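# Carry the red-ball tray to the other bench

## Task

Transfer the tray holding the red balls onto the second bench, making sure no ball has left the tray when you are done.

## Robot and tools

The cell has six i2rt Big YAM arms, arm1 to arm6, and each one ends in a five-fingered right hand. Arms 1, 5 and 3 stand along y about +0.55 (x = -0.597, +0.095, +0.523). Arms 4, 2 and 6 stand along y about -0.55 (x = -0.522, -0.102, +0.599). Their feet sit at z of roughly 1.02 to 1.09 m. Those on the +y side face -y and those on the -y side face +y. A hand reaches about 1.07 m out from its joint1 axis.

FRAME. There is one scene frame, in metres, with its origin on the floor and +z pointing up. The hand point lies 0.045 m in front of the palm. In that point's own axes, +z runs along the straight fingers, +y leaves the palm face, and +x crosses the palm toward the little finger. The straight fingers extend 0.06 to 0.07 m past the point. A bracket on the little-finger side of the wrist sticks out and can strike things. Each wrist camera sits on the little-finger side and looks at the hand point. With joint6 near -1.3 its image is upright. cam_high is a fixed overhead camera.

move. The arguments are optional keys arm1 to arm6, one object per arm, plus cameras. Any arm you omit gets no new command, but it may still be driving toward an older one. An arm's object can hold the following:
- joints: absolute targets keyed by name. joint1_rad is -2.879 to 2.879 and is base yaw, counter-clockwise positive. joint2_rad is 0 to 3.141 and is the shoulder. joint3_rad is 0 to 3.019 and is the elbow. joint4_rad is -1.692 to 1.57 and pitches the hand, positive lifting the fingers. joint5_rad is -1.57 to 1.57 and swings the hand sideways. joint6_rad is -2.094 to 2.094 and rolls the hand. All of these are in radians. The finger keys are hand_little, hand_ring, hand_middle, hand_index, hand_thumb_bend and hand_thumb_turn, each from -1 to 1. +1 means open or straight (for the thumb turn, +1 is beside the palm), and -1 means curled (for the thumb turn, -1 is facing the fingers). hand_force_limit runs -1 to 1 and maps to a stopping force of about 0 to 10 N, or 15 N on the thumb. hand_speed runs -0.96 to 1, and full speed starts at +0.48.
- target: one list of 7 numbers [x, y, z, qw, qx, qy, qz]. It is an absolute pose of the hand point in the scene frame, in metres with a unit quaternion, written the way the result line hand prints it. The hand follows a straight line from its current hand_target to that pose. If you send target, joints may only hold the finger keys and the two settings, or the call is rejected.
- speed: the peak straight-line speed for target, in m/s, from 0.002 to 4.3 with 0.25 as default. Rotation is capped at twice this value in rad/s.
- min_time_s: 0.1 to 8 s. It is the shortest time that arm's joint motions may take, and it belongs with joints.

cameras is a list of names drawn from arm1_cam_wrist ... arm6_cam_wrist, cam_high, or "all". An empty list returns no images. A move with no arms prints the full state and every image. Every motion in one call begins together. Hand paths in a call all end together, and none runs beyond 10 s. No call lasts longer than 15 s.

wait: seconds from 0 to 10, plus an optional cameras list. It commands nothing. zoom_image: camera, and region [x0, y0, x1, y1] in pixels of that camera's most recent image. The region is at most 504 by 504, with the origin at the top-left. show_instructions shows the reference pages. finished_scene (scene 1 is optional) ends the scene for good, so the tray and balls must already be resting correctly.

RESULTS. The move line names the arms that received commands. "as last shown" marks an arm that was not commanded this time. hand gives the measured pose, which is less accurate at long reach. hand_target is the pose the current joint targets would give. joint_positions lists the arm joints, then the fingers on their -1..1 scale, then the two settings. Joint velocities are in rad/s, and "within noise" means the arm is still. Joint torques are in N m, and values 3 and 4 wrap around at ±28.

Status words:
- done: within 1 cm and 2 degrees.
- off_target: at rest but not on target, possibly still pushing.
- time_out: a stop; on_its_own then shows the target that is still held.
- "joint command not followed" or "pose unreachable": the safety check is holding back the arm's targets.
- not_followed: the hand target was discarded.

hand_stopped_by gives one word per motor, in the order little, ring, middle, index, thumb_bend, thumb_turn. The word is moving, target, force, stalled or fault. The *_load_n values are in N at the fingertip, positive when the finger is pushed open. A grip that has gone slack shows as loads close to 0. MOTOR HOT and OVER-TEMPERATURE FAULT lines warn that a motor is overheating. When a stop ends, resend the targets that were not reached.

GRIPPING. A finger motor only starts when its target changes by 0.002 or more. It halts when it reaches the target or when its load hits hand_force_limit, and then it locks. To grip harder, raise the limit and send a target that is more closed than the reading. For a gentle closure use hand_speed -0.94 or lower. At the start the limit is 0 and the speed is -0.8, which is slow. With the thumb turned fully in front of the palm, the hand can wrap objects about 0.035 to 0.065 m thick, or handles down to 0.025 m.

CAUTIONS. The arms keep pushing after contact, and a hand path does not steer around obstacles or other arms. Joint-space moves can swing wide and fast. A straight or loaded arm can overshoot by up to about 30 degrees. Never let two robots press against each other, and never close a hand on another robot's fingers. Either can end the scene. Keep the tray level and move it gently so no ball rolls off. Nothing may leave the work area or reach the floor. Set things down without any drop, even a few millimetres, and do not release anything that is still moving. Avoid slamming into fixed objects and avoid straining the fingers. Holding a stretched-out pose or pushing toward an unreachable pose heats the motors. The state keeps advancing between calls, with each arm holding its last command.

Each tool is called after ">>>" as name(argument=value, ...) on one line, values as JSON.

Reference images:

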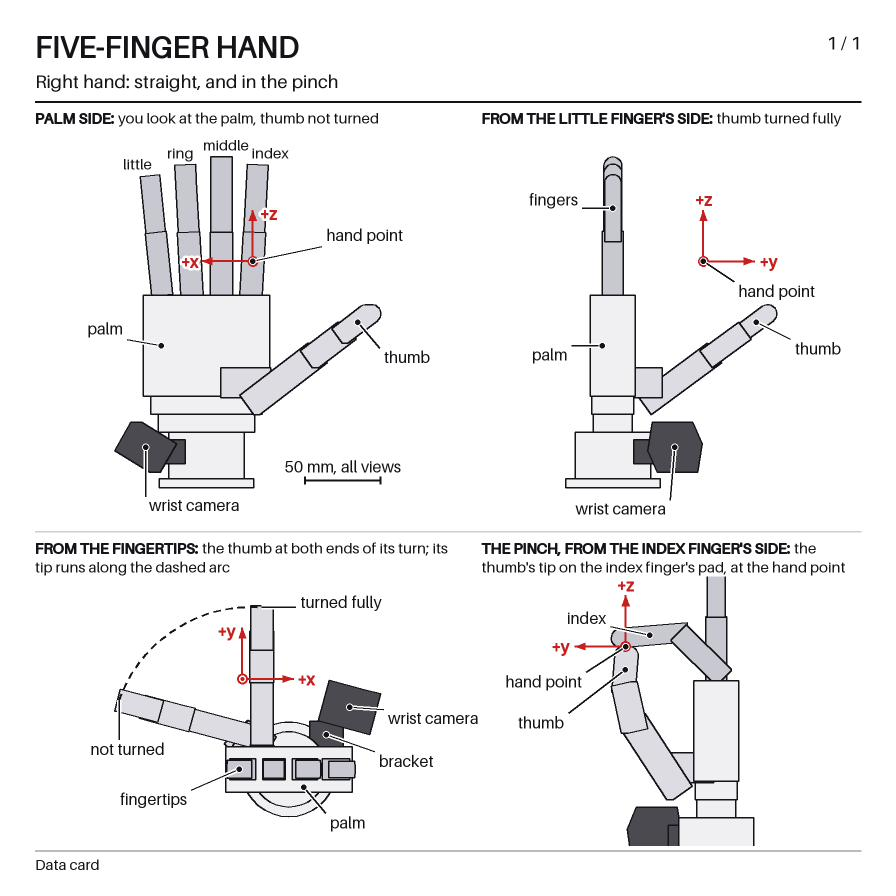

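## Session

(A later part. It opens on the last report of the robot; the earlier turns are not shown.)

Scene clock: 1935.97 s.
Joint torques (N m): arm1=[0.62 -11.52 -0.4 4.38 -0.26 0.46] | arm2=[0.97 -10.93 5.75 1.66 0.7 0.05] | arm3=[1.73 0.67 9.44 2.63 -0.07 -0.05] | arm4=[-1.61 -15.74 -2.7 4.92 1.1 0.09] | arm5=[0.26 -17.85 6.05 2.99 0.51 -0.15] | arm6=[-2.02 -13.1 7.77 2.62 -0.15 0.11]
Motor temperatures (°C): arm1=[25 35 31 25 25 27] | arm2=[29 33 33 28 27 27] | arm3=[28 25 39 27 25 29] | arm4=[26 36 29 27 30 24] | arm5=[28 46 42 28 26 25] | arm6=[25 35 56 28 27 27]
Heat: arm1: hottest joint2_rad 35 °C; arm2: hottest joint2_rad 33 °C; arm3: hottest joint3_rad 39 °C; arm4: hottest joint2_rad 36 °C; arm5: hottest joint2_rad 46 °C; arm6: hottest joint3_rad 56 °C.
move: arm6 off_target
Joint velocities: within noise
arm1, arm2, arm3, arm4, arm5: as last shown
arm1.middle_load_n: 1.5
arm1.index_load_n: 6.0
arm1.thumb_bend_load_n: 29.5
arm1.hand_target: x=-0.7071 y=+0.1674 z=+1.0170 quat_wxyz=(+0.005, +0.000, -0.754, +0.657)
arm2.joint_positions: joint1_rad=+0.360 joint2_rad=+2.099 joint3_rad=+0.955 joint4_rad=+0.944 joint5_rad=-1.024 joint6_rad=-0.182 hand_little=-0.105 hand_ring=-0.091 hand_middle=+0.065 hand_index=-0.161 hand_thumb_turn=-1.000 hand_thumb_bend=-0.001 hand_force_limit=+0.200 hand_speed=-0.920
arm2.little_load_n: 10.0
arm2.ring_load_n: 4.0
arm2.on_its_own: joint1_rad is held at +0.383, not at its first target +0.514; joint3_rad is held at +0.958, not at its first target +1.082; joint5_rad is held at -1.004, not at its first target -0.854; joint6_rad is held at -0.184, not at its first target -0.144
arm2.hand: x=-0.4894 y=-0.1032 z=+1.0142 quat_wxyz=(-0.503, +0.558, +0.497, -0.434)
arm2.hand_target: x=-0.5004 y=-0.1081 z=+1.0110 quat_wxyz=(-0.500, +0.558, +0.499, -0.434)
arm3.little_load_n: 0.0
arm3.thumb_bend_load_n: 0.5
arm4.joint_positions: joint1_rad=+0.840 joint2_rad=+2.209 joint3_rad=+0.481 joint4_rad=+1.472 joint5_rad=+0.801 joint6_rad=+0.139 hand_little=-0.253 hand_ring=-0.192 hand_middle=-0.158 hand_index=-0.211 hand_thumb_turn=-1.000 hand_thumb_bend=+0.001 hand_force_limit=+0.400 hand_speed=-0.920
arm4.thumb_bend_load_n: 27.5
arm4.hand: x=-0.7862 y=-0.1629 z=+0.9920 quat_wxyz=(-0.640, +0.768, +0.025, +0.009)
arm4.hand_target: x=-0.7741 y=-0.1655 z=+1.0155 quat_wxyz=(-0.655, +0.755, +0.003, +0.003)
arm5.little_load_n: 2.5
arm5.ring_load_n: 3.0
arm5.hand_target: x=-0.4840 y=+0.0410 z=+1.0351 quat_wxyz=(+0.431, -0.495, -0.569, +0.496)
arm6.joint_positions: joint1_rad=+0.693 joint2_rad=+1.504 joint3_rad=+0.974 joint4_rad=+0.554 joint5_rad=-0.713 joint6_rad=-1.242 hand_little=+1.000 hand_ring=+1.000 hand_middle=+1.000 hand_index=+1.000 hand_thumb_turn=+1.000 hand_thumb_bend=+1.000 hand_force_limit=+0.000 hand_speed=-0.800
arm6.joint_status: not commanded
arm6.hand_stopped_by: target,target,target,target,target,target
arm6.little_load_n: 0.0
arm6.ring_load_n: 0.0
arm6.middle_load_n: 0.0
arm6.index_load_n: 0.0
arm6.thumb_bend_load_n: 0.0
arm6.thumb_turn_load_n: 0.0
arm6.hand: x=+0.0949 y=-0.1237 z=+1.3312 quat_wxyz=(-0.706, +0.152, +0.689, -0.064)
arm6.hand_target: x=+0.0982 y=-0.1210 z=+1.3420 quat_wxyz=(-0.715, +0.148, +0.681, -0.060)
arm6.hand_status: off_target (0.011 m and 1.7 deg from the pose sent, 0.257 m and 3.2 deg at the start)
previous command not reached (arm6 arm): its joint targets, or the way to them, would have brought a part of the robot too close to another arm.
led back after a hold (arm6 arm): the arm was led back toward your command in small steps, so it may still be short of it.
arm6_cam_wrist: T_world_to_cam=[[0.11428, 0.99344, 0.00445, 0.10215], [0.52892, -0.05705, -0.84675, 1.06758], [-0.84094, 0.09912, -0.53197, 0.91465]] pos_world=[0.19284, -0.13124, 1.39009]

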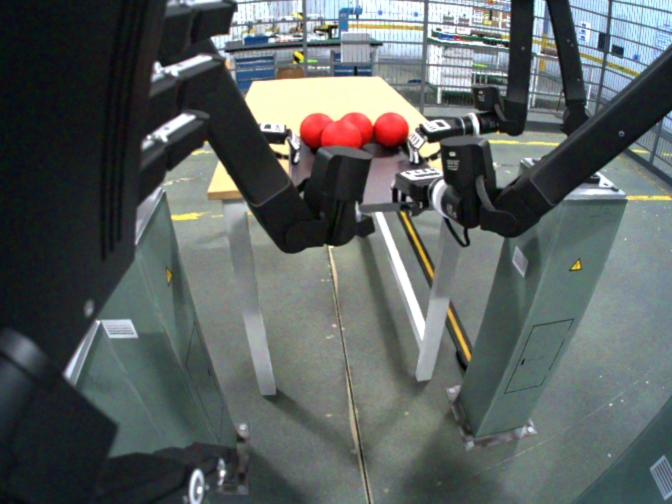

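>>> move(arm1={"target": [-0.610, 0.1690, 1.018, 0, 0, 0.7548, -0.6560], "speed": 0.06}, arm4={"target": [-0.684, -0.1660, 1.014, 0.6561, -0.7547, 0, 0], "speed": 0.06}, arm5={"target": [-0.393, 0.039, 1.032, 0.4305, -0.4950, -0.5694, 0.4952], "speed": 0.06}, arm2={"target": [-0.393, -0.108, 1.008, 0.4952, -0.5694, -0.4950, 0.4305], "speed": 0.06}, cameras=["cam_high", "arm6_cam_wrist"])

>>> zoom_image(camera="cam_high", region=[360, 240, 540, 420])

Scene clock: 1951.47 s.
Joint torques (N m): arm1=[0.79 -9.29 -1.05 5.41 -0.22 0.3] | arm2=[-0.5 -10.11 4.33 0.61 0.14 0.06] | arm3=[1.49 0.44 9.35 2.65 -0.04 0] | arm4=[-1.85 -14.74 -3.21 4.33 0.58 0.22] | arm5=[0.38 -16.21 5.94 3.11 0.4 -0.13] | arm6=[-2.02 -13.1 7.77 2.62 -0.15 0.11]
Motor temperatures (°C): arm1=[25 35 31 26 25 27] | arm2=[29 32 33 28 27 27] | arm3=[28 25 39 27 25 29] | arm4=[26 36 29 27 30 24] | arm5=[28 46 41 28 26 25] | arm6=[25 33 54 29 27 27]
Heat: arm1: hottest joint2_rad 35 °C; arm2: hottest joint3_rad 33 °C; arm3: hottest joint3_rad 39 °C; arm4: hottest joint2_rad 36 °C; arm5: hottest joint2_rad 46 °C; arm6: hottest joint3_rad 54 °C.
move: arm1 off_target; arm2 done; arm4 off_target; arm5 off_target
Joint velocities: within noise
arm1.joint_positions: joint1_rad=-0.205 joint2_rad=+1.860 joint3_rad=+0.143 joint4_rad=+1.502 joint5_rad=-0.210 joint6_rad=-0.066 hand_little=-0.181 hand_ring=-0.139 hand_middle=-0.032 hand_index=-0.144 hand_thumb_turn=-1.000 hand_thumb_bend=+0.007 hand_force_limit=+0.400 hand_speed=-0.920
arm1.joint_status: not commanded
arm1.hand_stopped_by: force,force,force,force,force,target
arm1.little_load_n: 0.0
arm1.ring_load_n: 7.0
arm1.middle_load_n: 3.0
arm1.index_load_n: 9.5
arm1.thumb_bend_load_n: 31.0
arm1.thumb_turn_load_n: 2.5
arm1.hand: x=-0.6197 y=+0.1701 z=+0.9962 quat_wxyz=(+0.013, +0.002, -0.778, +0.628)
arm1.hand_target: x=-0.6114 y=+0.1684 z=+1.0168 quat_wxyz=(+0.002, +0.000, -0.756, +0.654)
arm1.hand_status: off_target (0.024 m and 4.4 deg from the pose sent, 0.106 m and 3.2 deg at the start; a joint's target at an end of its range on 14 of 73 steps)
arm2.joint_positions: joint1_rad=+0.177 joint2_rad=+2.044 joint3_rad=+0.860 joint4_rad=+0.887 joint5_rad=-1.196 joint6_rad=-0.299 hand_little=-0.105 hand_ring=-0.091 hand_middle=+0.065 hand_index=-0.161 hand_thumb_turn=-1.000 hand_thumb_bend=-0.003 hand_force_limit=+0.200 hand_speed=-0.920
arm2.joint_status: not commanded
arm2.hand_stopped_by: force,force,force,force,force,target
arm2.little_load_n: 8.5
arm2.ring_load_n: 3.5
arm2.middle_load_n: 1.0
arm2.index_load_n: 1.5
arm2.thumb_bend_load_n: 7.0
arm2.thumb_turn_load_n: -1.0
arm2.hand: x=-0.3947 y=-0.1047 z=+1.0149 quat_wxyz=(-0.505, +0.558, +0.500, -0.430)
arm2.hand_target: x=-0.3937 y=-0.1091 z=+1.0093 quat_wxyz=(-0.496, +0.569, +0.494, -0.432)
arm2.hand_status: done (0.008 m and 1.8 deg from the pose sent, 0.097 m and 1.6 deg at the start)
arm3, arm6: as last shown
arm3.thumb_bend_load_n: 0.0
arm4.joint_positions: joint1_rad=+0.602 joint2_rad=+2.165 joint3_rad=+0.340 joint4_rad=+1.498 joint5_rad=+0.581 joint6_rad=+0.127 hand_little=-0.253 hand_ring=-0.192 hand_middle=-0.157 hand_index=-0.211 hand_thumb_turn=-1.000 hand_thumb_bend=+0.005 hand_force_limit=+0.400 hand_speed=-0.920
arm4.joint_status: not commanded
arm4.hand_stopped_by: force,force,force,force,force,target
arm4.little_load_n: 3.0
arm4.ring_load_n: 5.5
arm4.middle_load_n: 8.0
arm4.index_load_n: 9.0
arm4.thumb_bend_load_n: 32.5
arm4.thumb_turn_load_n: 4.5
arm4.hand: x=-0.6966 y=-0.1641 z=+0.9898 quat_wxyz=(-0.602, +0.798, +0.019, +0.019)
arm4.hand_target: x=-0.6885 y=-0.1676 z=+1.0127 quat_wxyz=(-0.619, +0.785, -0.001, +0.011)
arm4.hand_status: off_target (0.027 m and 8.5 deg from the pose sent, 0.105 m and 3.9 deg at the start; a joint's target at an end of its range on 70 of 73 steps)
arm5.joint_positions: joint1_rad=-0.589 joint2_rad=+2.124 joint3_rad=+1.108 joint4_rad=+0.783 joint5_rad=+0.818 joint6_rad=+0.140 hand_little=-0.357 hand_ring=-0.217 hand_middle=+0.056 hand_index=-0.116 hand_thumb_turn=-1.000 hand_thumb_bend=+0.001 hand_force_limit=+0.200 hand_speed=-0.920
arm5.joint_status: not commanded
arm5.hand_stopped_by: force,force,force,force,force,target
arm5.little_load_n: 0.0
arm5.ring_load_n: 1.0
arm5.middle_load_n: 0.5
arm5.index_load_n: 10.5
arm5.thumb_bend_load_n: 15.5
arm5.thumb_turn_load_n: 5.0
arm5.hand: x=-0.3853 y=+0.0379 z=+1.0102 quat_wxyz=(+0.428, -0.488, -0.589, +0.481)
arm5.hand_target: x=-0.3932 y=+0.0392 z=+1.0328 quat_wxyz=(+0.431, -0.494, -0.569, +0.496)
arm5.hand_status: off_target (0.023 m and 2.9 deg from the pose sent, 0.090 m and 2.8 deg at the start)
arm6.joint_positions: joint1_rad=+0.694 joint2_rad=+1.504 joint3_rad=+0.974 joint4_rad=+0.554 joint5_rad=-0.713 joint6_rad=-1.242 hand_little=+1.000 hand_ring=+1.000 hand_middle=+1.000 hand_index=+1.000 hand_thumb_turn=+1.000 hand_thumb_bend=+1.000 hand_force_limit=+0.000 hand_speed=-0.800
arm6.hand: x=+0.0943 y=-0.1244 z=+1.3312 quat_wxyz=(-0.705, +0.151, +0.689, -0.065)
arm6.hand_target: x=+0.0975 y=-0.1217 z=+1.3420 quat_wxyz=(-0.715, +0.148, +0.681, -0.061)
pictures: arm6_cam_wrist, cam_high
arm6_cam_wrist: T_world_to_cam=[[0.11276, 0.99361, 0.00442, 0.10328], [0.52902, -0.05627, -0.84674, 1.06798], [-0.84108, 0.09782, -0.53199, 0.91402]] pos_world=[0.19214, -0.13194, 1.39009]

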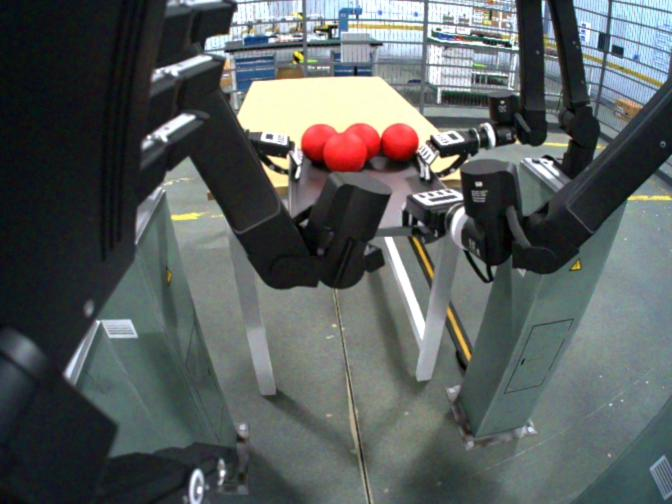

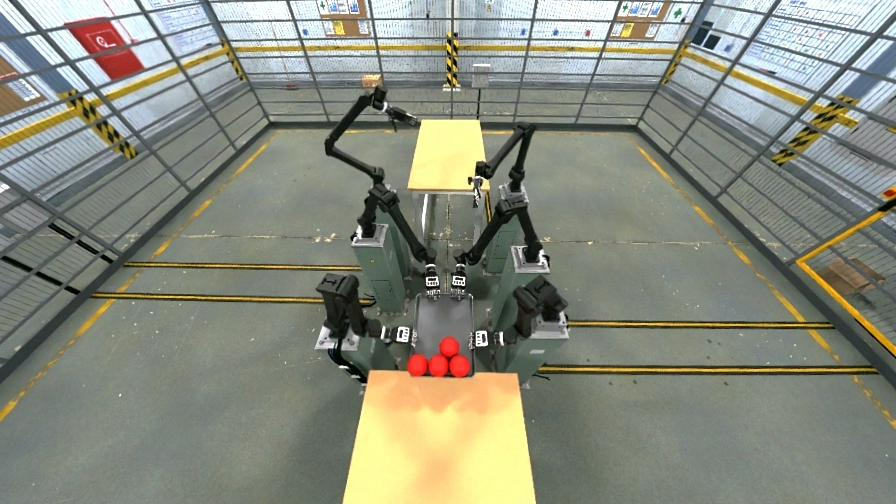

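Scaled by 2.800.

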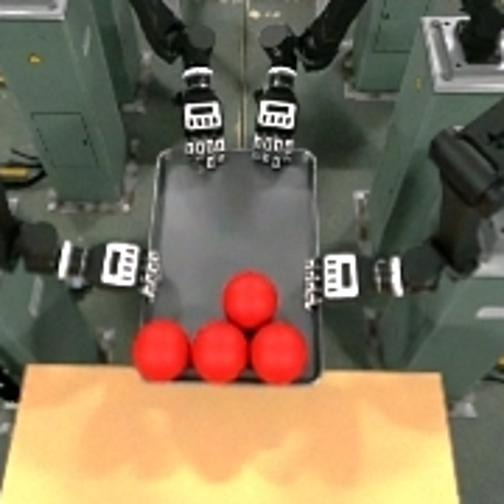

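>>> move(arm1={"target": [-0.605, 0.1690, 1.095, 0, 0, 0.7548, -0.6560], "speed": 0.05}, arm4={"target": [-0.680, -0.1660, 1.095, 0.6561, -0.7547, 0, 0], "speed": 0.05}, arm5={"target": [-0.390, 0.039, 1.108, 0.4305, -0.4950, -0.5694, 0.4952], "speed": 0.05}, arm2={"target": [-0.390, -0.108, 1.084, 0.4952, -0.5694, -0.4950, 0.4305], "speed": 0.05}, cameras=["cam_high", "arm6_cam_wrist"])

>>> zoom_image(camera="cam_high", region=[360, 240, 540, 420])

Scene clock: 1985.83 s.
Joint torques (N m): arm1=[1.08 -7.3 5.63 2.39 -0.37 0.39] | arm2=[-0.44 -8.64 6.43 0.46 0.09 -0.05] | arm3=[1.9 0.97 9.37 2.73 -0.12 0] | arm4=[-2.2 -14.1 -1.01 2.91 0.72 0.06] | arm5=[-1.26 -14.86 8.36 1.06 0.02 -0.04] | arm6=[-2.02 -13.1 7.77 2.62 -0.15 0.11]
Motor temperatures (°C): arm1=[25 34 31 26 25 27] | arm2=[29 32 32 28 27 27] | arm3=[28 25 39 27 25 29] | arm4=[26 36 29 28 29 24] | arm5=[28 44 40 28 26 25] | arm6=[25 31 52 29 27 27]
Heat: arm1: hottest joint2_rad 34 °C; arm2: hottest joint2_rad 32 °C; arm3: hottest joint3_rad 39 °C; arm4: hottest joint2_rad 36 °C; arm5: hottest joint2_rad 44 °C; arm6: hottest joint3_rad 52 °C.
move: arm1 off_target; arm2 off_target; arm4 off_target; arm5 off_target
Joint velocities: within noise
arm1.joint_positions: joint1_rad=-0.182 joint2_rad=+1.219 joint3_rad=+0.127 joint4_rad=+0.909 joint5_rad=-0.184 joint6_rad=-0.064 hand_little=-0.180 hand_ring=-0.139 hand_middle=-0.033 hand_index=-0.143 hand_thumb_turn=-1.000 hand_thumb_bend=+0.007 hand_force_limit=+0.400 hand_speed=-0.920
arm1.joint_status: not commanded
arm1.hand_stopped_by: force,force,force,force,force,target
arm1.little_load_n: 2.5
arm1.ring_load_n: 10.5
arm1.middle_load_n: 1.5
arm1.index_load_n: 13.0
arm1.thumb_bend_load_n: 27.0
arm1.thumb_turn_load_n: 3.5
arm1.hand: x=-0.6145 y=+0.1738 z=+1.0775 quat_wxyz=(+0.018, +0.004, -0.769, +0.639)
arm1.hand_target: x=-0.6044 y=+0.1726 z=+1.0912 quat_wxyz=(-0.001, +0.000, -0.758, +0.653)
arm1.hand_status: off_target (0.020 m and 3.3 deg from the pose sent, 0.100 m and 4.4 deg at the start)
arm2.joint_positions: joint1_rad=+0.167 joint2_rad=+1.829 joint3_rad=+0.853 joint4_rad=+0.674 joint5_rad=-1.203 joint6_rad=-0.310 hand_little=-0.105 hand_ring=-0.091 hand_middle=+0.065 hand_index=-0.160 hand_thumb_turn=-1.000 hand_thumb_bend=-0.003 hand_force_limit=+0.200 hand_speed=-0.920
arm2.joint_status: not commanded
arm2.hand_stopped_by: force,force,force,force,force,target
arm2.little_load_n: 4.0
arm2.ring_load_n: 3.0
arm2.middle_load_n: 4.5
arm2.index_load_n: 4.0
arm2.thumb_bend_load_n: 9.5
arm2.thumb_turn_load_n: -1.0
arm2.hand: x=-0.3907 y=-0.1041 z=+1.0942 quat_wxyz=(-0.506, +0.557, +0.500, -0.428)
arm2.hand_target: x=-0.3900 y=-0.1079 z=+1.0837 quat_wxyz=(-0.495, +0.569, +0.495, -0.431)
arm2.hand_status: off_target (0.011 m and 2.0 deg from the pose sent, 0.069 m and 1.8 deg at the start)
arm3, arm6: as last shown
arm4.joint_positions: joint1_rad=+0.581 joint2_rad=+1.855 joint3_rad=+0.253 joint4_rad=+1.409 joint5_rad=+0.546 joint6_rad=+0.087 hand_little=-0.253 hand_ring=-0.193 hand_middle=-0.158 hand_index=-0.211 hand_thumb_turn=-1.000 hand_thumb_bend=+0.005 hand_force_limit=+0.400 hand_speed=-0.920
arm4.joint_status: not commanded
arm4.hand_stopped_by: force,force,force,force,force,target
arm4.little_load_n: 1.0
arm4.ring_load_n: 2.0
arm4.middle_load_n: 2.5
arm4.index_load_n: 10.0
arm4.thumb_bend_load_n: 26.0
arm4.thumb_turn_load_n: 5.0
arm4.hand: x=-0.6942 y=-0.1590 z=+1.0760 quat_wxyz=(-0.644, +0.765, +0.013, -0.003)
arm4.hand_target: x=-0.6817 y=-0.1647 z=+1.0939 quat_wxyz=(-0.656, +0.755, +0.000, +0.000)
arm4.hand_status: off_target (0.025 m and 2.3 deg from the pose sent, 0.107 m and 8.5 deg at the start; a joint's target at an end of its range on 8 of 76 steps)
arm5.joint_positions: joint1_rad=-0.579 joint2_rad=+1.954 joint3_rad=+1.089 joint4_rad=+0.652 joint5_rad=+0.843 joint6_rad=+0.132 hand_little=-0.357 hand_ring=-0.217 hand_middle=+0.056 hand_index=-0.116 hand_thumb_turn=-1.000 hand_thumb_bend=+0.001 hand_force_limit=+0.200 hand_speed=-0.920
arm5.joint_status: not commanded
arm5.hand_stopped_by: force,force,force,force,force,target
arm5.little_load_n: 1.0
arm5.ring_load_n: 2.0
arm5.middle_load_n: 0.5
arm5.index_load_n: 9.0
arm5.thumb_bend_load_n: 17.0
arm5.thumb_turn_load_n: 4.5
arm5.hand: x=-0.3808 y=+0.0400 z=+1.0889 quat_wxyz=(+0.434, -0.489, -0.581, +0.485)
arm5.hand_target: x=-0.3906 y=+0.0409 z=+1.1067 quat_wxyz=(+0.435, -0.494, -0.570, +0.491)
arm5.hand_status: off_target (0.021 m and 2.0 deg from the pose sent, 0.098 m and 2.9 deg at the start)
arm6.middle_load_n: -0.5
pictures: arm6_cam_wrist, cam_high
arm6_cam_wrist: T_world_to_cam=[[0.11276, 0.99361, 0.00442, 0.10328], [0.52902, -0.05627, -0.84674, 1.06798], [-0.84108, 0.09782, -0.53199, 0.91402]] pos_world=[0.19214, -0.13194, 1.39009]

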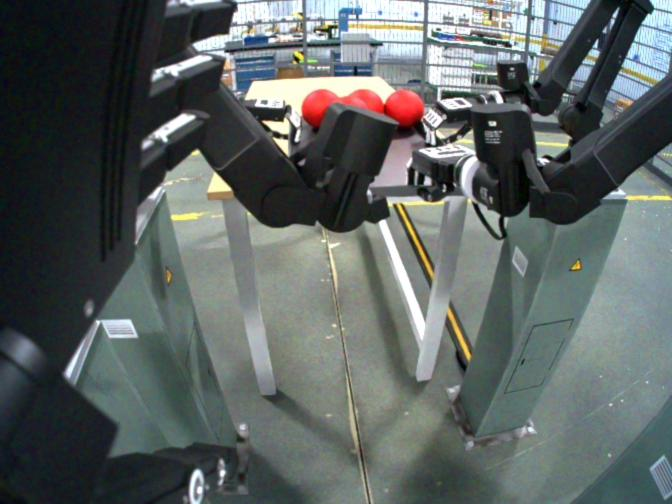

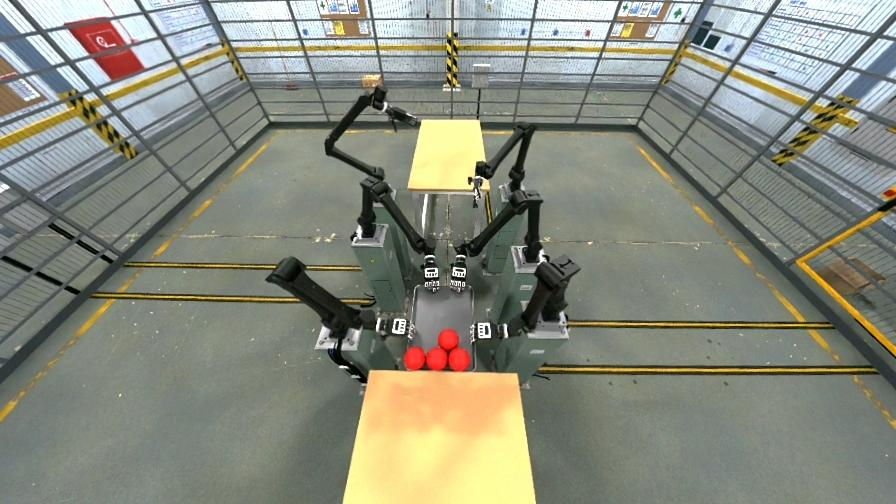

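Scaled by 2.800.

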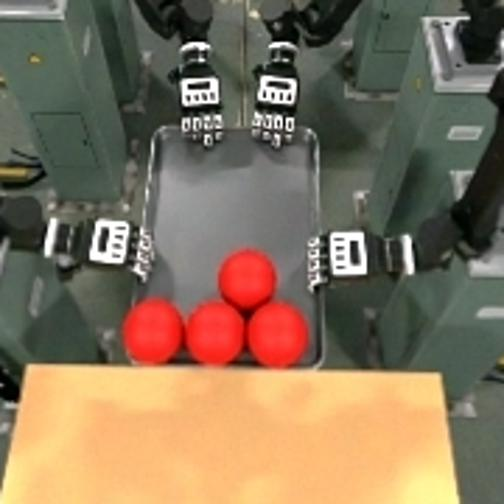

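>>> move(cameras=["cam_high","arm6_cam_wrist"])

Scene clock: 2029.77 s.
Joint torques (N m): arm1=[0.85 -6.95 5.57 2.39 -0.42 0.36] | arm2=[-0.62 -8.7 6.41 0.43 0.09 -0.04] | arm3=[0.85 1.14 9.13 2.66 -0.15 -0.08] | arm4=[-2.08 -14.15 -0.99 2.93 0.72 0.06] | arm5=[-1.08 -15.21 8.17 1.2 0.04 -0.09] | arm6=[-2.02 -13.1 7.77 2.62 -0.15 0.11]
Motor temperatures (°C): arm1=[25 34 32 25 25 27] | arm2=[29 32 33 28 26 27] | arm3=[28 25 39 27 25 29] | arm4=[26 35 29 27 29 24] | arm5=[28 45 40 28 25 25] | arm6=[25 30 50 29 27 27]
Heat: arm1: hottest joint2_rad 34 °C; arm2: hottest joint3_rad 33 °C; arm3: hottest joint3_rad 39 °C; arm4: hottest joint2_rad 35 °C; arm5: hottest joint2_rad 45 °C; arm6: hottest joint3_rad 50 °C.
Joint velocities: within noise
arm1.joint_positions: joint1_rad=-0.182 joint2_rad=+1.217 joint3_rad=+0.127 joint4_rad=+0.907 joint5_rad=-0.184 joint6_rad=-0.064 hand_little=-0.180 hand_ring=-0.139 hand_middle=-0.033 hand_index=-0.143 hand_thumb_turn=-1.000 hand_thumb_bend=+0.007 hand_force_limit=+0.400 hand_speed=-0.920
arm1.joint_status: not commanded
arm1.hand_stopped_by: force,force,force,force,force,target
arm1.little_load_n: 2.5
arm1.ring_load_n: 10.0
arm1.middle_load_n: 1.5
arm1.index_load_n: 12.5
arm1.thumb_bend_load_n: 27.0
arm1.thumb_turn_load_n: 3.5
arm1.hand: x=-0.6145 y=+0.1739 z=+1.0777 quat_wxyz=(+0.018, +0.004, -0.769, +0.639) (m; scene frame)
arm1.hand_target: x=-0.6044 y=+0.1726 z=+1.0914 quat_wxyz=(-0.001, +0.000, -0.757, +0.653) (m; scene frame)
arm1.hand_status: off_target (0.020 m and 3.3 deg from the pose sent, 0.100 m and 4.4 deg at the start)
arm2.joint_positions: joint1_rad=+0.167 joint2_rad=+1.829 joint3_rad=+0.853 joint4_rad=+0.674 joint5_rad=-1.203 joint6_rad=-0.310 hand_little=-0.105 hand_ring=-0.091 hand_middle=+0.065 hand_index=-0.160 hand_thumb_turn=-1.000 hand_thumb_bend=-0.003 hand_force_limit=+0.200 hand_speed=-0.920
arm2.joint_status: not commanded
arm2.hand_stopped_by: force,force,force,force,force,target
arm2.little_load_n: 4.0
arm2.ring_load_n: 2.5
arm2.middle_load_n: 4.5
arm2.index_load_n: 4.0
arm2.thumb_bend_load_n: 9.5
arm2.thumb_turn_load_n: -1.0
arm2.hand: x=-0.3907 y=-0.1041 z=+1.0942 quat_wxyz=(-0.506, +0.557, +0.500, -0.428) (m; scene frame)
arm2.hand_target: x=-0.3900 y=-0.1079 z=+1.0837 quat_wxyz=(-0.495, +0.569, +0.495, -0.431) (m; scene frame)
arm2.hand_status: off_target (0.011 m and 2.0 deg from the pose sent, 0.069 m and 1.8 deg at the start)
arm3.joint_positions: joint1_rad=+0.060 joint2_rad=+0.645 joint3_rad=+1.351 joint4_rad=-1.208 joint5_rad=-0.095 joint6_rad=-1.018 hand_little=+1.000 hand_ring=+1.000 hand_middle=+1.000 hand_index=+1.000 hand_thumb_turn=+1.000 hand_thumb_bend=+1.000 hand_force_limit=+0.000 hand_speed=-0.800
arm3.joint_status: not commanded
arm3.hand_stopped_by: target,target,target,target,target,target
arm3.little_load_n: 0.0
arm3.ring_load_n: 0.0
arm3.middle_load_n: 0.0
arm3.index_load_n: 0.0
arm3.thumb_bend_load_n: 0.0
arm3.thumb_turn_load_n: 0.0
arm3.hand: x=+0.5279 y=+0.2895 z=+1.5665 quat_wxyz=(+0.190, +0.472, -0.717, +0.476) (m; scene frame)
arm3.hand_target: x=+0.5278 y=+0.2899 z=+1.5768 quat_wxyz=(+0.195, +0.469, -0.712, +0.484) (m; scene frame)
arm3.hand_status: not commanded
arm4.joint_positions: joint1_rad=+0.581 joint2_rad=+1.855 joint3_rad=+0.253 joint4_rad=+1.409 joint5_rad=+0.546 joint6_rad=+0.087 hand_little=-0.253 hand_ring=-0.193 hand_middle=-0.158 hand_index=-0.211 hand_thumb_turn=-1.000 hand_thumb_bend=+0.005 hand_force_limit=+0.400 hand_speed=-0.920
arm4.joint_status: not commanded
arm4.hand_stopped_by: force,force,force,force,force,target
arm4.little_load_n: 1.0
arm4.ring_load_n: 2.0
arm4.middle_load_n: 2.0
arm4.index_load_n: 10.0
arm4.thumb_bend_load_n: 25.5
arm4.thumb_turn_load_n: 5.0
arm4.hand: x=-0.6942 y=-0.1590 z=+1.0760 quat_wxyz=(-0.644, +0.765, +0.013, -0.003) (m; scene frame)
arm4.hand_target: x=-0.6817 y=-0.1647 z=+1.0939 quat_wxyz=(-0.656, +0.755, +0.000, +0.000) (m; scene frame)
arm4.hand_status: off_target (0.025 m and 2.3 deg from the pose sent, 0.107 m and 8.5 deg at the start; a joint's target at an end of its range on 8 of 76 steps)
arm5.joint_positions: joint1_rad=-0.579 joint2_rad=+1.954 joint3_rad=+1.089 joint4_rad=+0.652 joint5_rad=+0.843 joint6_rad=+0.132 hand_little=-0.357 hand_ring=-0.217 hand_middle=+0.056 hand_index=-0.116 hand_thumb_turn=-1.000 hand_thumb_bend=+0.001 hand_force_limit=+0.200 hand_speed=-0.920
arm5.joint_status: not commanded
arm5.hand_stopped_by: force,force,force,force,force,target
arm5.little_load_n: 1.0
arm5.ring_load_n: 2.0
arm5.middle_load_n: 1.0
arm5.index_load_n: 9.0
arm5.thumb_bend_load_n: 16.5
arm5.thumb_turn_load_n: 4.0
arm5.hand: x=-0.3808 y=+0.0400 z=+1.0889 quat_wxyz=(+0.434, -0.489, -0.581, +0.485) (m; scene frame)
arm5.hand_target: x=-0.3906 y=+0.0409 z=+1.1067 quat_wxyz=(+0.435, -0.494, -0.570, +0.491) (m; scene frame)
arm5.hand_status: off_target (0.021 m and 2.0 deg from the pose sent, 0.098 m and 2.9 deg at the start)
arm6.joint_positions: joint1_rad=+0.694 joint2_rad=+1.504 joint3_rad=+0.974 joint4_rad=+0.554 joint5_rad=-0.713 joint6_rad=-1.242 hand_little=+1.000 hand_ring=+1.000 hand_middle=+1.000 hand_index=+1.000 hand_thumb_turn=+1.000 hand_thumb_bend=+1.000 hand_force_limit=+0.000 hand_speed=-0.800
arm6.joint_status: not commanded
arm6.hand_stopped_by: target,target,target,target,target,target
arm6.little_load_n: 0.0
arm6.ring_load_n: 0.0
arm6.middle_load_n: 0.0
arm6.index_load_n: 0.0
arm6.thumb_bend_load_n: 0.0
arm6.thumb_turn_load_n: 0.0
arm6.hand: x=+0.0943 y=-0.1244 z=+1.3312 quat_wxyz=(-0.705, +0.151, +0.689, -0.065) (m; scene frame)
arm6.hand_target: x=+0.0975 y=-0.1217 z=+1.3420 quat_wxyz=(-0.715, +0.148, +0.681, -0.061) (m; scene frame)
arm6.hand_status: not commanded
pictures: arm6_cam_wrist, cam_high
camera_calibration:
arm6_cam_wrist: T_world_to_cam=[[0.11276, 0.99361, 0.00442, 0.10328], [0.52902, -0.05627, -0.84674, 1.06798], [-0.84108, 0.09782, -0.53199, 0.91402]] pos_world=[0.19214, -0.13194, 1.39009]

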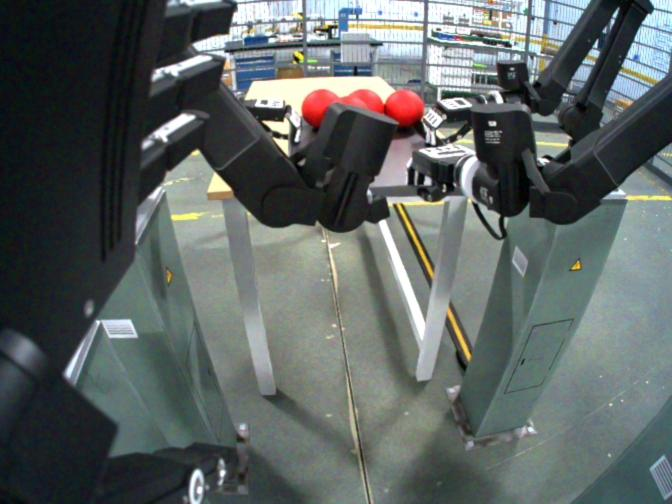

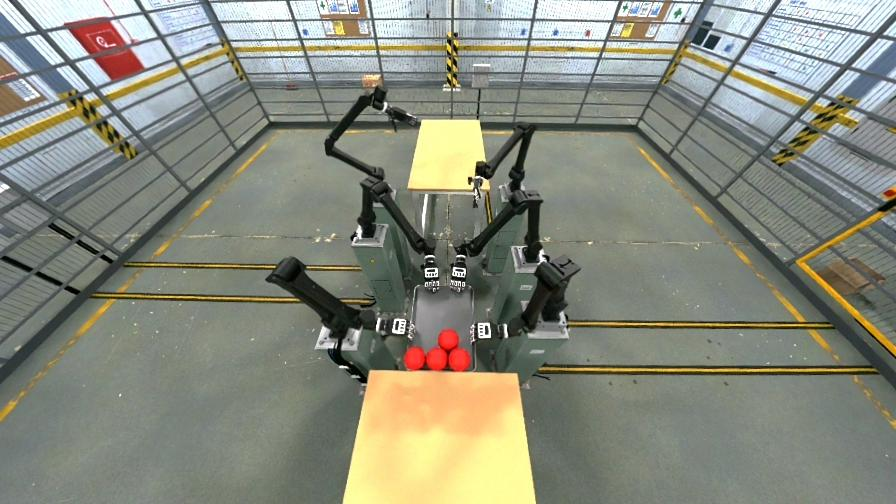

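>>> move(arm1={"target":[-0.505,0.169,1.095,0,0,0.7548,-0.6560],"speed":0.055}, arm4={"target":[-0.580,-0.166,1.095,0.6561,-0.7547,0,0],"speed":0.055}, arm5={"target":[-0.290,0.039,1.108,0.4305,-0.4950,-0.5694,0.4952],"speed":0.055}, arm2={"target":[-0.290,-0.108,1.084,0.4952,-0.5694,-0.4950,0.4305],"speed":0.055}, cameras=["cam_high"])

>>> zoom_image(camera="cam_high", region=[300, 220, 600, 420])

Scene clock: 2043.47 s.
Joint torques (N m): arm1=[1.2 -5.54 6.86 2.93 0.12 0.22] | arm2=[-0.5 -8.53 6.65 -0.1 -0.37 0.17] | arm3=[1.2 1.44 9.42 2.74 -0.07 -0.05] | arm4=[-4.07 -11.81 -1.63 4.96 0.65 0.04] | arm5=[-0.91 -13.51 7.83 1.84 0.1 0.11] | arm6=[-2.02 -13.1 7.77 2.62 -0.15 0.11]
Motor temperatures (°C): arm1=[25 34 32 25 25 27] | arm2=[29 32 33 28 26 27] | arm3=[28 25 39 27 25 29] | arm4=[26 35 29 27 29 24] | arm5=[28 45 40 28 25 25] | arm6=[25 30 50 29 27 27]
Heat: arm1: hottest joint2_rad 34 °C; arm2: hottest joint3_rad 33 °C; arm3: hottest joint3_rad 39 °C; arm4: hottest joint2_rad 35 °C; arm5: hottest joint2_rad 45 °C; arm6: hottest joint3_rad 50 °C.
move: arm1 off_target; arm2 off_target; arm4 off_target; arm5 off_target
Joint velocities: within noise
arm1.joint_positions: joint1_rad=+0.295 joint2_rad=+1.221 joint3_rad=+0.134 joint4_rad=+0.901 joint5_rad=+0.282 joint6_rad=+0.011 hand_little=-0.181 hand_ring=-0.139 hand_middle=-0.033 hand_index=-0.143 hand_thumb_turn=-1.000 hand_thumb_bend=+0.007 hand_force_limit=+0.400 hand_speed=-0.920
arm1.joint_status: not commanded
arm1.hand_stopped_by: force,force,force,force,force,target
arm1.little_load_n: 1.5
arm1.ring_load_n: 10.0
arm1.middle_load_n: 0.0
arm1.index_load_n: 16.0
arm1.thumb_bend_load_n: 25.0
arm1.thumb_turn_load_n: 4.0
arm1.hand: x=-0.5177 y=+0.1737 z=+1.0785 quat_wxyz=(+0.021, +0.009, -0.768, +0.640)
arm1.hand_target: x=-0.5068 y=+0.1677 z=+1.0949 quat_wxyz=(+0.003, +0.003, -0.754, +0.656)
arm1.hand_status: off_target (0.021 m and 3.5 deg from the pose sent, 0.111 m and 3.3 deg at the start)
arm2.joint_positions: joint1_rad=-0.048 joint2_rad=+1.785 joint3_rad=+0.860 joint4_rad=+0.261 joint5_rad=-1.381 joint6_rad=-0.695 hand_little=-0.105 hand_ring=-0.091 hand_middle=+0.065 hand_index=-0.161 hand_thumb_turn=-1.000 hand_thumb_bend=-0.003 hand_force_limit=+0.200 hand_speed=-0.920
arm2.joint_status: not commanded
arm2.hand_stopped_by: force,force,force,force,force,target
arm2.little_load_n: 11.5
arm2.ring_load_n: 5.5
arm2.middle_load_n: 2.5
arm2.index_load_n: 1.5
arm2.thumb_bend_load_n: 9.5
arm2.thumb_turn_load_n: -4.0
arm2.hand: x=-0.2898 y=-0.1021 z=+1.0887 quat_wxyz=(-0.509, +0.559, +0.502, -0.419)
arm2.hand_target: x=-0.2907 y=-0.1077 z=+1.0836 quat_wxyz=(-0.497, +0.571, +0.493, -0.429)
arm2.hand_status: off_target (0.008 m and 2.6 deg from the pose sent, 0.101 m and 2.0 deg at the start)
arm3, arm6: as last shown
arm4.joint_positions: joint1_rad=+0.174 joint2_rad=+1.855 joint3_rad=+0.164 joint4_rad=+1.489 joint5_rad=+0.123 joint6_rad=+0.027 hand_little=-0.254 hand_ring=-0.193 hand_middle=-0.158 hand_index=-0.211 hand_thumb_turn=-1.000 hand_thumb_bend=+0.005 hand_force_limit=+0.400 hand_speed=-0.920
arm4.joint_status: not commanded
arm4.hand_stopped_by: force,force,force,force,force,target
arm4.little_load_n: 0.0
arm4.ring_load_n: 0.0
arm4.middle_load_n: 4.0
arm4.index_load_n: 12.0
arm4.thumb_bend_load_n: 28.5
arm4.thumb_turn_load_n: 5.5
arm4.hand: x=-0.5978 y=-0.1595 z=+1.0718 quat_wxyz=(-0.630, +0.776, +0.016, -0.015)
arm4.hand_target: x=-0.5808 y=-0.1643 z=+1.0937 quat_wxyz=(-0.654, +0.757, -0.001, -0.001)
arm4.hand_status: off_target (0.030 m and 4.6 deg from the pose sent, 0.116 m and 2.3 deg at the start; a joint's target at an end of its range on 46 of 90 steps)
arm5.joint_positions: joint1_rad=-0.413 joint2_rad=+1.864 joint3_rad=+0.940 joint4_rad=+0.652 joint5_rad=+0.996 joint6_rad=+0.188 hand_little=-0.357 hand_ring=-0.217 hand_middle=+0.056 hand_index=-0.116 hand_thumb_turn=-1.000 hand_thumb_bend=+0.001 hand_force_limit=+0.200 hand_speed=-0.920
arm5.joint_status: not commanded
arm5.hand_stopped_by: force,force,force,force,force,target
arm5.little_load_n: 0.0
arm5.ring_load_n: 1.0
arm5.middle_load_n: 0.5
arm5.index_load_n: 10.0
arm5.thumb_bend_load_n: 16.0
arm5.thumb_turn_load_n: 5.0
arm5.hand: x=-0.2809 y=+0.0415 z=+1.0878 quat_wxyz=(+0.435, -0.484, -0.587, +0.482)
arm5.hand_target: x=-0.2903 y=+0.0393 z=+1.1093 quat_wxyz=(+0.430, -0.496, -0.567, +0.498)
arm5.hand_status: off_target (0.022 m and 2.9 deg from the pose sent, 0.093 m and 2.0 deg at the start)

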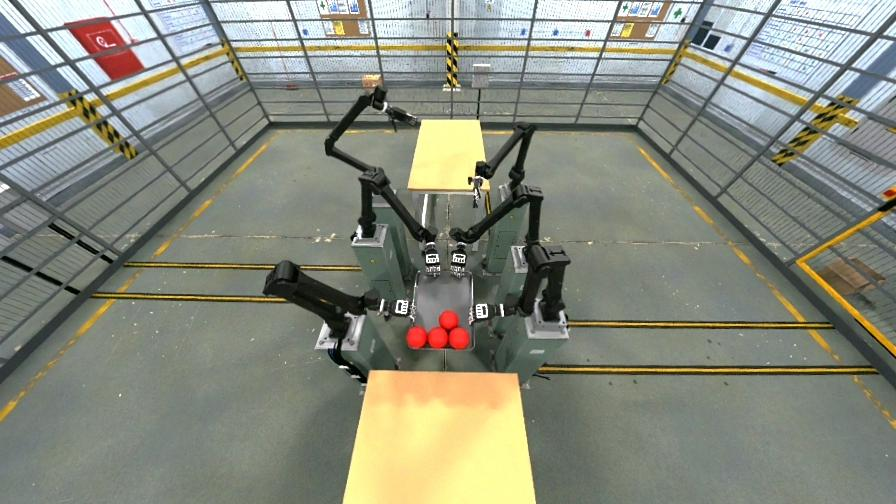

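Scaled by 1.680.

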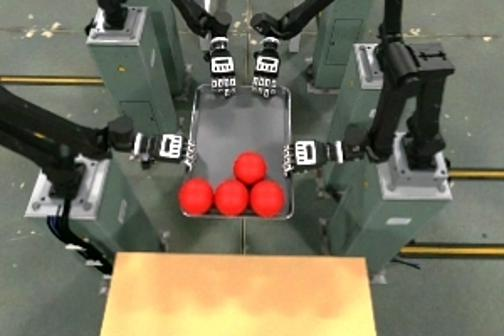

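>>> move(arm2={"joints":{"hand_little":0.6,"hand_ring":0.6,"hand_middle":0.6,"hand_index":0.6,"hand_thumb_bend":0.15,"hand_speed":-0.6}}, cameras=["arm2_cam_wrist"])

Scene clock: 2158.10 s.
Joint torques (N m): arm1=[1.67 -5.54 6.83 3.06 -0.05 0.17] | arm2=[-0.38 -8.59 6.67 0.64 -0.43 0.13] | arm3=[0.85 0.62 9.37 2.65 -0.17 -0.01] | arm4=[-3.37 -11.69 -1.48 4.78 0.71 0.12] | arm5=[-0.5 -13.22 7.9 1.66 -0.08 0.07] | arm6=[-2.02 -13.1 7.77 2.62 -0.15 0.11]
Motor temperatures (°C): arm1=[25 32 34 25 25 27] | arm2=[29 32 33 28 27 27] | arm3=[28 25 39 27 25 29] | arm4=[26 34 29 28 29 24] | arm5=[28 42 39 28 25 24] | arm6=[25 30 49 29 27 27]
Heat: arm1: hottest joint3_rad 34 °C; arm2: hottest joint3_rad 33 °C; arm3: hottest joint3_rad 39 °C; arm4: hottest joint2_rad 34 °C; arm5: hottest joint2_rad 42 °C; arm6: hottest joint3_rad 49 °C.
move: arm2 done
Joint velocities: within noise
arm1, arm3, arm4, arm5, arm6: as last shown
arm1.joint_positions: joint1_rad=+0.295 joint2_rad=+1.222 joint3_rad=+0.133 joint4_rad=+0.901 joint5_rad=+0.285 joint6_rad=+0.011 hand_little=-0.180 hand_ring=-0.138 hand_middle=-0.033 hand_index=-0.143 hand_thumb_turn=-1.000 hand_thumb_bend=+0.007 hand_force_limit=+0.400 hand_speed=-0.920
arm1.little_load_n: 4.0
arm1.ring_load_n: 11.5
arm1.index_load_n: 13.5
arm1.thumb_bend_load_n: 27.0
arm1.thumb_turn_load_n: 2.0
arm1.hand: x=-0.5185 y=+0.1744 z=+1.0773 quat_wxyz=(+0.022, +0.009, -0.769, +0.639)
arm1.hand_target: x=-0.5068 y=+0.1684 z=+1.0943 quat_wxyz=(+0.002, +0.003, -0.755, +0.656)
arm2.joint_positions: joint1_rad=-0.042 joint2_rad=+1.783 joint3_rad=+0.860 joint4_rad=+0.247 joint5_rad=-1.381 joint6_rad=-0.686 hand_little=+0.600 hand_ring=+0.600 hand_middle=+0.600 hand_index=+0.600 hand_thumb_turn=-1.000 hand_thumb_bend=+0.150 hand_force_limit=+0.200 hand_speed=-0.600
arm2.joint_status: all done
arm2.hand_stopped_by: target,target,target,target,target,target
arm2.little_load_n: 0.0
arm2.ring_load_n: 0.0
arm2.middle_load_n: 0.0
arm2.index_load_n: 0.0
arm2.thumb_bend_load_n: 0.5
arm2.thumb_turn_load_n: 0.0
arm2.hand: x=-0.2927 y=-0.1055 z=+1.0888 quat_wxyz=(-0.503, +0.563, +0.499, -0.426)
arm2.hand_target: x=-0.2945 y=-0.1099 z=+1.0845 quat_wxyz=(-0.493, +0.571, +0.492, -0.433)
arm2.hand_status: not commanded
arm4.joint_positions: joint1_rad=+0.168 joint2_rad=+1.855 joint3_rad=+0.161 joint4_rad=+1.492 joint5_rad=+0.121 joint6_rad=+0.018 hand_little=-0.254 hand_ring=-0.193 hand_middle=-0.158 hand_index=-0.211 hand_thumb_turn=-1.000 hand_thumb_bend=+0.005 hand_force_limit=+0.400 hand_speed=-0.920
arm4.little_load_n: 0.5
arm4.ring_load_n: 2.5
arm4.middle_load_n: 4.5
arm4.index_load_n: 10.0
arm4.thumb_bend_load_n: 28.0
arm4.thumb_turn_load_n: 4.5
arm4.hand: x=-0.5950 y=-0.1603 z=+1.0717 quat_wxyz=(-0.631, +0.776, +0.018, -0.011)
arm4.hand_target: x=-0.5811 y=-0.1650 z=+1.0934 quat_wxyz=(-0.653, +0.757, -0.001, -0.001)
arm5.joint_positions: joint1_rad=-0.413 joint2_rad=+1.856 joint3_rad=+0.934 joint4_rad=+0.652 joint5_rad=+1.001 joint6_rad=+0.180 hand_little=-0.357 hand_ring=-0.217 hand_middle=+0.056 hand_index=-0.116 hand_thumb_turn=-1.000 hand_thumb_bend=+0.001 hand_force_limit=+0.200 hand_speed=-0.920
arm5.little_load_n: 2.5
arm5.ring_load_n: 2.0
arm5.index_load_n: 7.0
arm5.thumb_turn_load_n: 2.5
arm5.hand: x=-0.2805 y=+0.0447 z=+1.0897 quat_wxyz=(+0.438, -0.483, -0.587, +0.480)
arm5.hand_target: x=-0.2905 y=+0.0399 z=+1.1093 quat_wxyz=(+0.432, -0.494, -0.569, +0.496)
arm2_cam_wrist: T_world_to_cam=[[0.16982, 0.25655, -0.95149, 1.11426], [0.40696, -0.8976, -0.16939, 0.21333], [-0.89752, -0.35846, -0.25684, 0.09331]] pos_world=[-0.19229, -0.06094, 1.12031]

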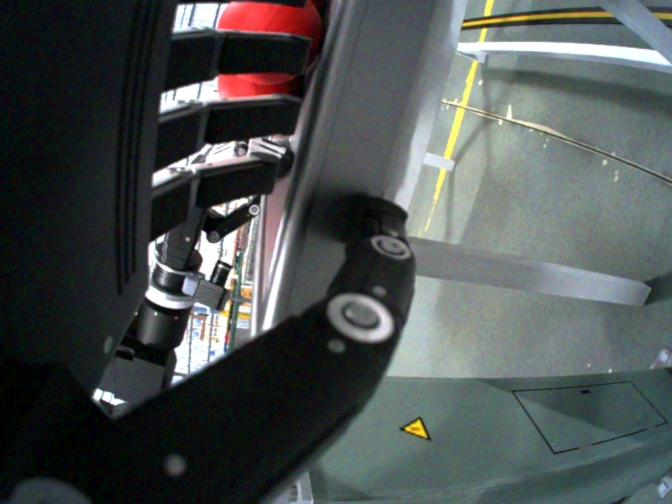

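>>> move(arm2={"target":[-0.245,-0.112,1.09,0.4952,-0.5694,-0.4950,0.4305],"speed":0.08}, cameras=[])

>>> move(arm2={"target":[-0.235,-0.18,1.165,0.4952,-0.5694,-0.4950,0.4305],"speed":0.2}, cameras=["cam_high"])

>>> zoom_image(camera="cam_high", region=[300, 220, 600, 420])

Scene clock: 2174.07 s.
Joint torques (N m): arm1=[1.49 -5.54 6.84 3.02 -0.04 0.19] | arm2=[-0.91 -8.12 9.52 0.1 -0.61 -0.07] | arm3=[1.79 1.32 9.4 2.62 -0.07 -0.05] | arm4=[-3.43 -11.69 -1.5 4.81 0.71 0.12] | arm5=[-1.03 -12.81 8.24 2.09 -0.03 0.11] | arm6=[-2.02 -13.1 7.77 2.62 -0.15 0.11]
Motor temperatures (°C): arm1=[25 32 34 25 25 27] | arm2=[29 32 33 28 27 27] | arm3=[28 25 40 27 25 29] | arm4=[26 33 29 28 29 24] | arm5=[28 42 39 28 25 24] | arm6=[25 30 49 29 27 27]
Heat: arm1: hottest joint3_rad 34 °C; arm2: hottest joint3_rad 33 °C; arm3: hottest joint3_rad 40 °C; arm4: hottest joint2_rad 33 °C; arm5: hottest joint2_rad 42 °C; arm6: hottest joint3_rad 49 °C.
move: arm2 off_target
Joint velocities: within noise
arm1, arm3, arm4, arm5, arm6: as last shown
arm1.little_load_n: 4.5
arm2.joint_positions: joint1_rad=-0.139 joint2_rad=+1.774 joint3_rad=+0.940 joint4_rad=-0.423 joint5_rad=-1.446 joint6_rad=-1.232 hand_little=+0.600 hand_ring=+0.600 hand_middle=+0.600 hand_index=+0.600 hand_thumb_turn=-1.000 hand_thumb_bend=+0.150 hand_force_limit=+0.200 hand_speed=-0.600
arm2.joint_status: not commanded
arm2.hand_stopped_by: target,target,target,target,target,target
arm2.little_load_n: 0.0
arm2.ring_load_n: 0.0
arm2.middle_load_n: 0.0
arm2.index_load_n: 0.0
arm2.thumb_bend_load_n: 0.0
arm2.thumb_turn_load_n: 0.0
arm2.hand: x=-0.2501 y=-0.1244 z=+1.0895 quat_wxyz=(-0.491, +0.570, +0.491, -0.439)
arm2.hand_target: x=-0.2468 y=-0.1129 z=+1.0903 quat_wxyz=(-0.495, +0.569, +0.496, -0.431)
arm2.hand_status: off_target (0.013 m and 1.2 deg from the pose sent, 0.048 m and 1.3 deg at the start)
arm3.thumb_turn_load_n: -0.5
arm4.thumb_bend_load_n: 28.5
arm4.hand_target: x=-0.5812 y=-0.1650 z=+1.0934 quat_wxyz=(-0.653, +0.757, +0.000, -0.001)
arm5.ring_load_n: 1.5
arm5.middle_load_n: 0.0
arm5.thumb_turn_load_n: 2.0

Scene clock: 2176.80 s.
Joint torques (N m): arm1=[1.38 -5.42 6.9 2.99 -0.04 0.19] | arm2=[-1.14 -5.19 10.63 -0.46 -0.91 -0.09] | arm3=[1.14 0.97 9.18 2.44 -0.08 -0.07] | arm4=[-3.43 -11.63 -1.5 4.81 0.7 0.12] | arm5=[-0.85 -13.57 8.06 1.98 -0.08 0.07] | arm6=[-2.02 -13.1 7.77 2.62 -0.15 0.11]
Motor temperatures (°C): arm1=[25 32 34 25 25 27] | arm2=[29 32 34 28 27 27] | arm3=[28 25 40 27 25 29] | arm4=[26 33 29 28 29 24] | arm5=[28 42 39 28 25 24] | arm6=[25 30 49 29 27 27]
Heat: arm1: hottest joint3_rad 34 °C; arm2: hottest joint3_rad 34 °C; arm3: hottest joint3_rad 40 °C; arm4: hottest joint2_rad 33 °C; arm5: hottest joint2_rad 42 °C; arm6: hottest joint3_rad 49 °C.
move: arm2 off_target
Joint velocities: within noise
arm1, arm3, arm4, arm5, arm6: as last shown
arm1.little_load_n: 4.0
arm1.thumb_bend_load_n: 26.5
arm2.joint_positions: joint1_rad=-0.185 joint2_rad=+1.528 joint3_rad=+0.888 joint4_rad=-0.966 joint5_rad=-1.447 joint6_rad=-1.588 hand_little=+0.600 hand_ring=+0.600 hand_middle=+0.600 hand_index=+0.600 hand_thumb_turn=-1.000 hand_thumb_bend=+0.150 hand_force_limit=+0.200 hand_speed=-0.600
arm2.joint_status: not commanded
arm2.hand_stopped_by: target,target,target,target,target,target
arm2.little_load_n: 0.0
arm2.ring_load_n: 0.0
arm2.middle_load_n: -0.5
arm2.index_load_n: 0.0
arm2.thumb_bend_load_n: 0.0
arm2.thumb_turn_load_n: 0.5
arm2.hand: x=-0.2397 y=-0.1926 z=+1.1637 quat_wxyz=(-0.491, +0.571, +0.492, -0.436)
arm2.hand_target: x=-0.2350 y=-0.1803 z=+1.1654 quat_wxyz=(-0.496, +0.570, +0.494, -0.431)
arm2.hand_status: off_target (0.013 m and 0.9 deg from the pose sent, 0.095 m and 1.2 deg at the start)
arm3.index_load_n: 0.5
arm3.thumb_turn_load_n: 0.0
arm4.index_load_n: 10.5
arm5.thumb_turn_load_n: 2.5

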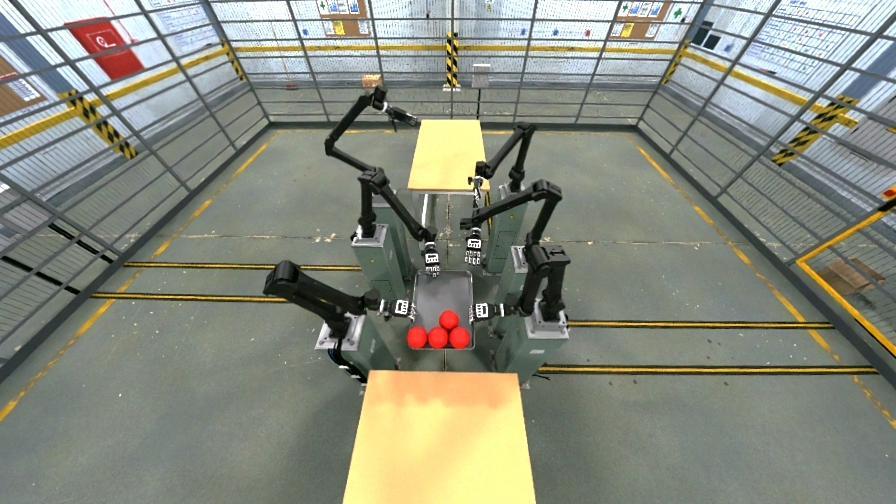

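Scaled by 1.680.

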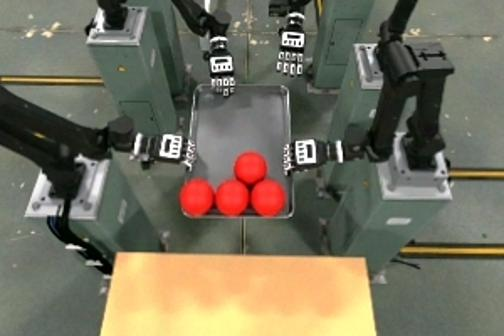

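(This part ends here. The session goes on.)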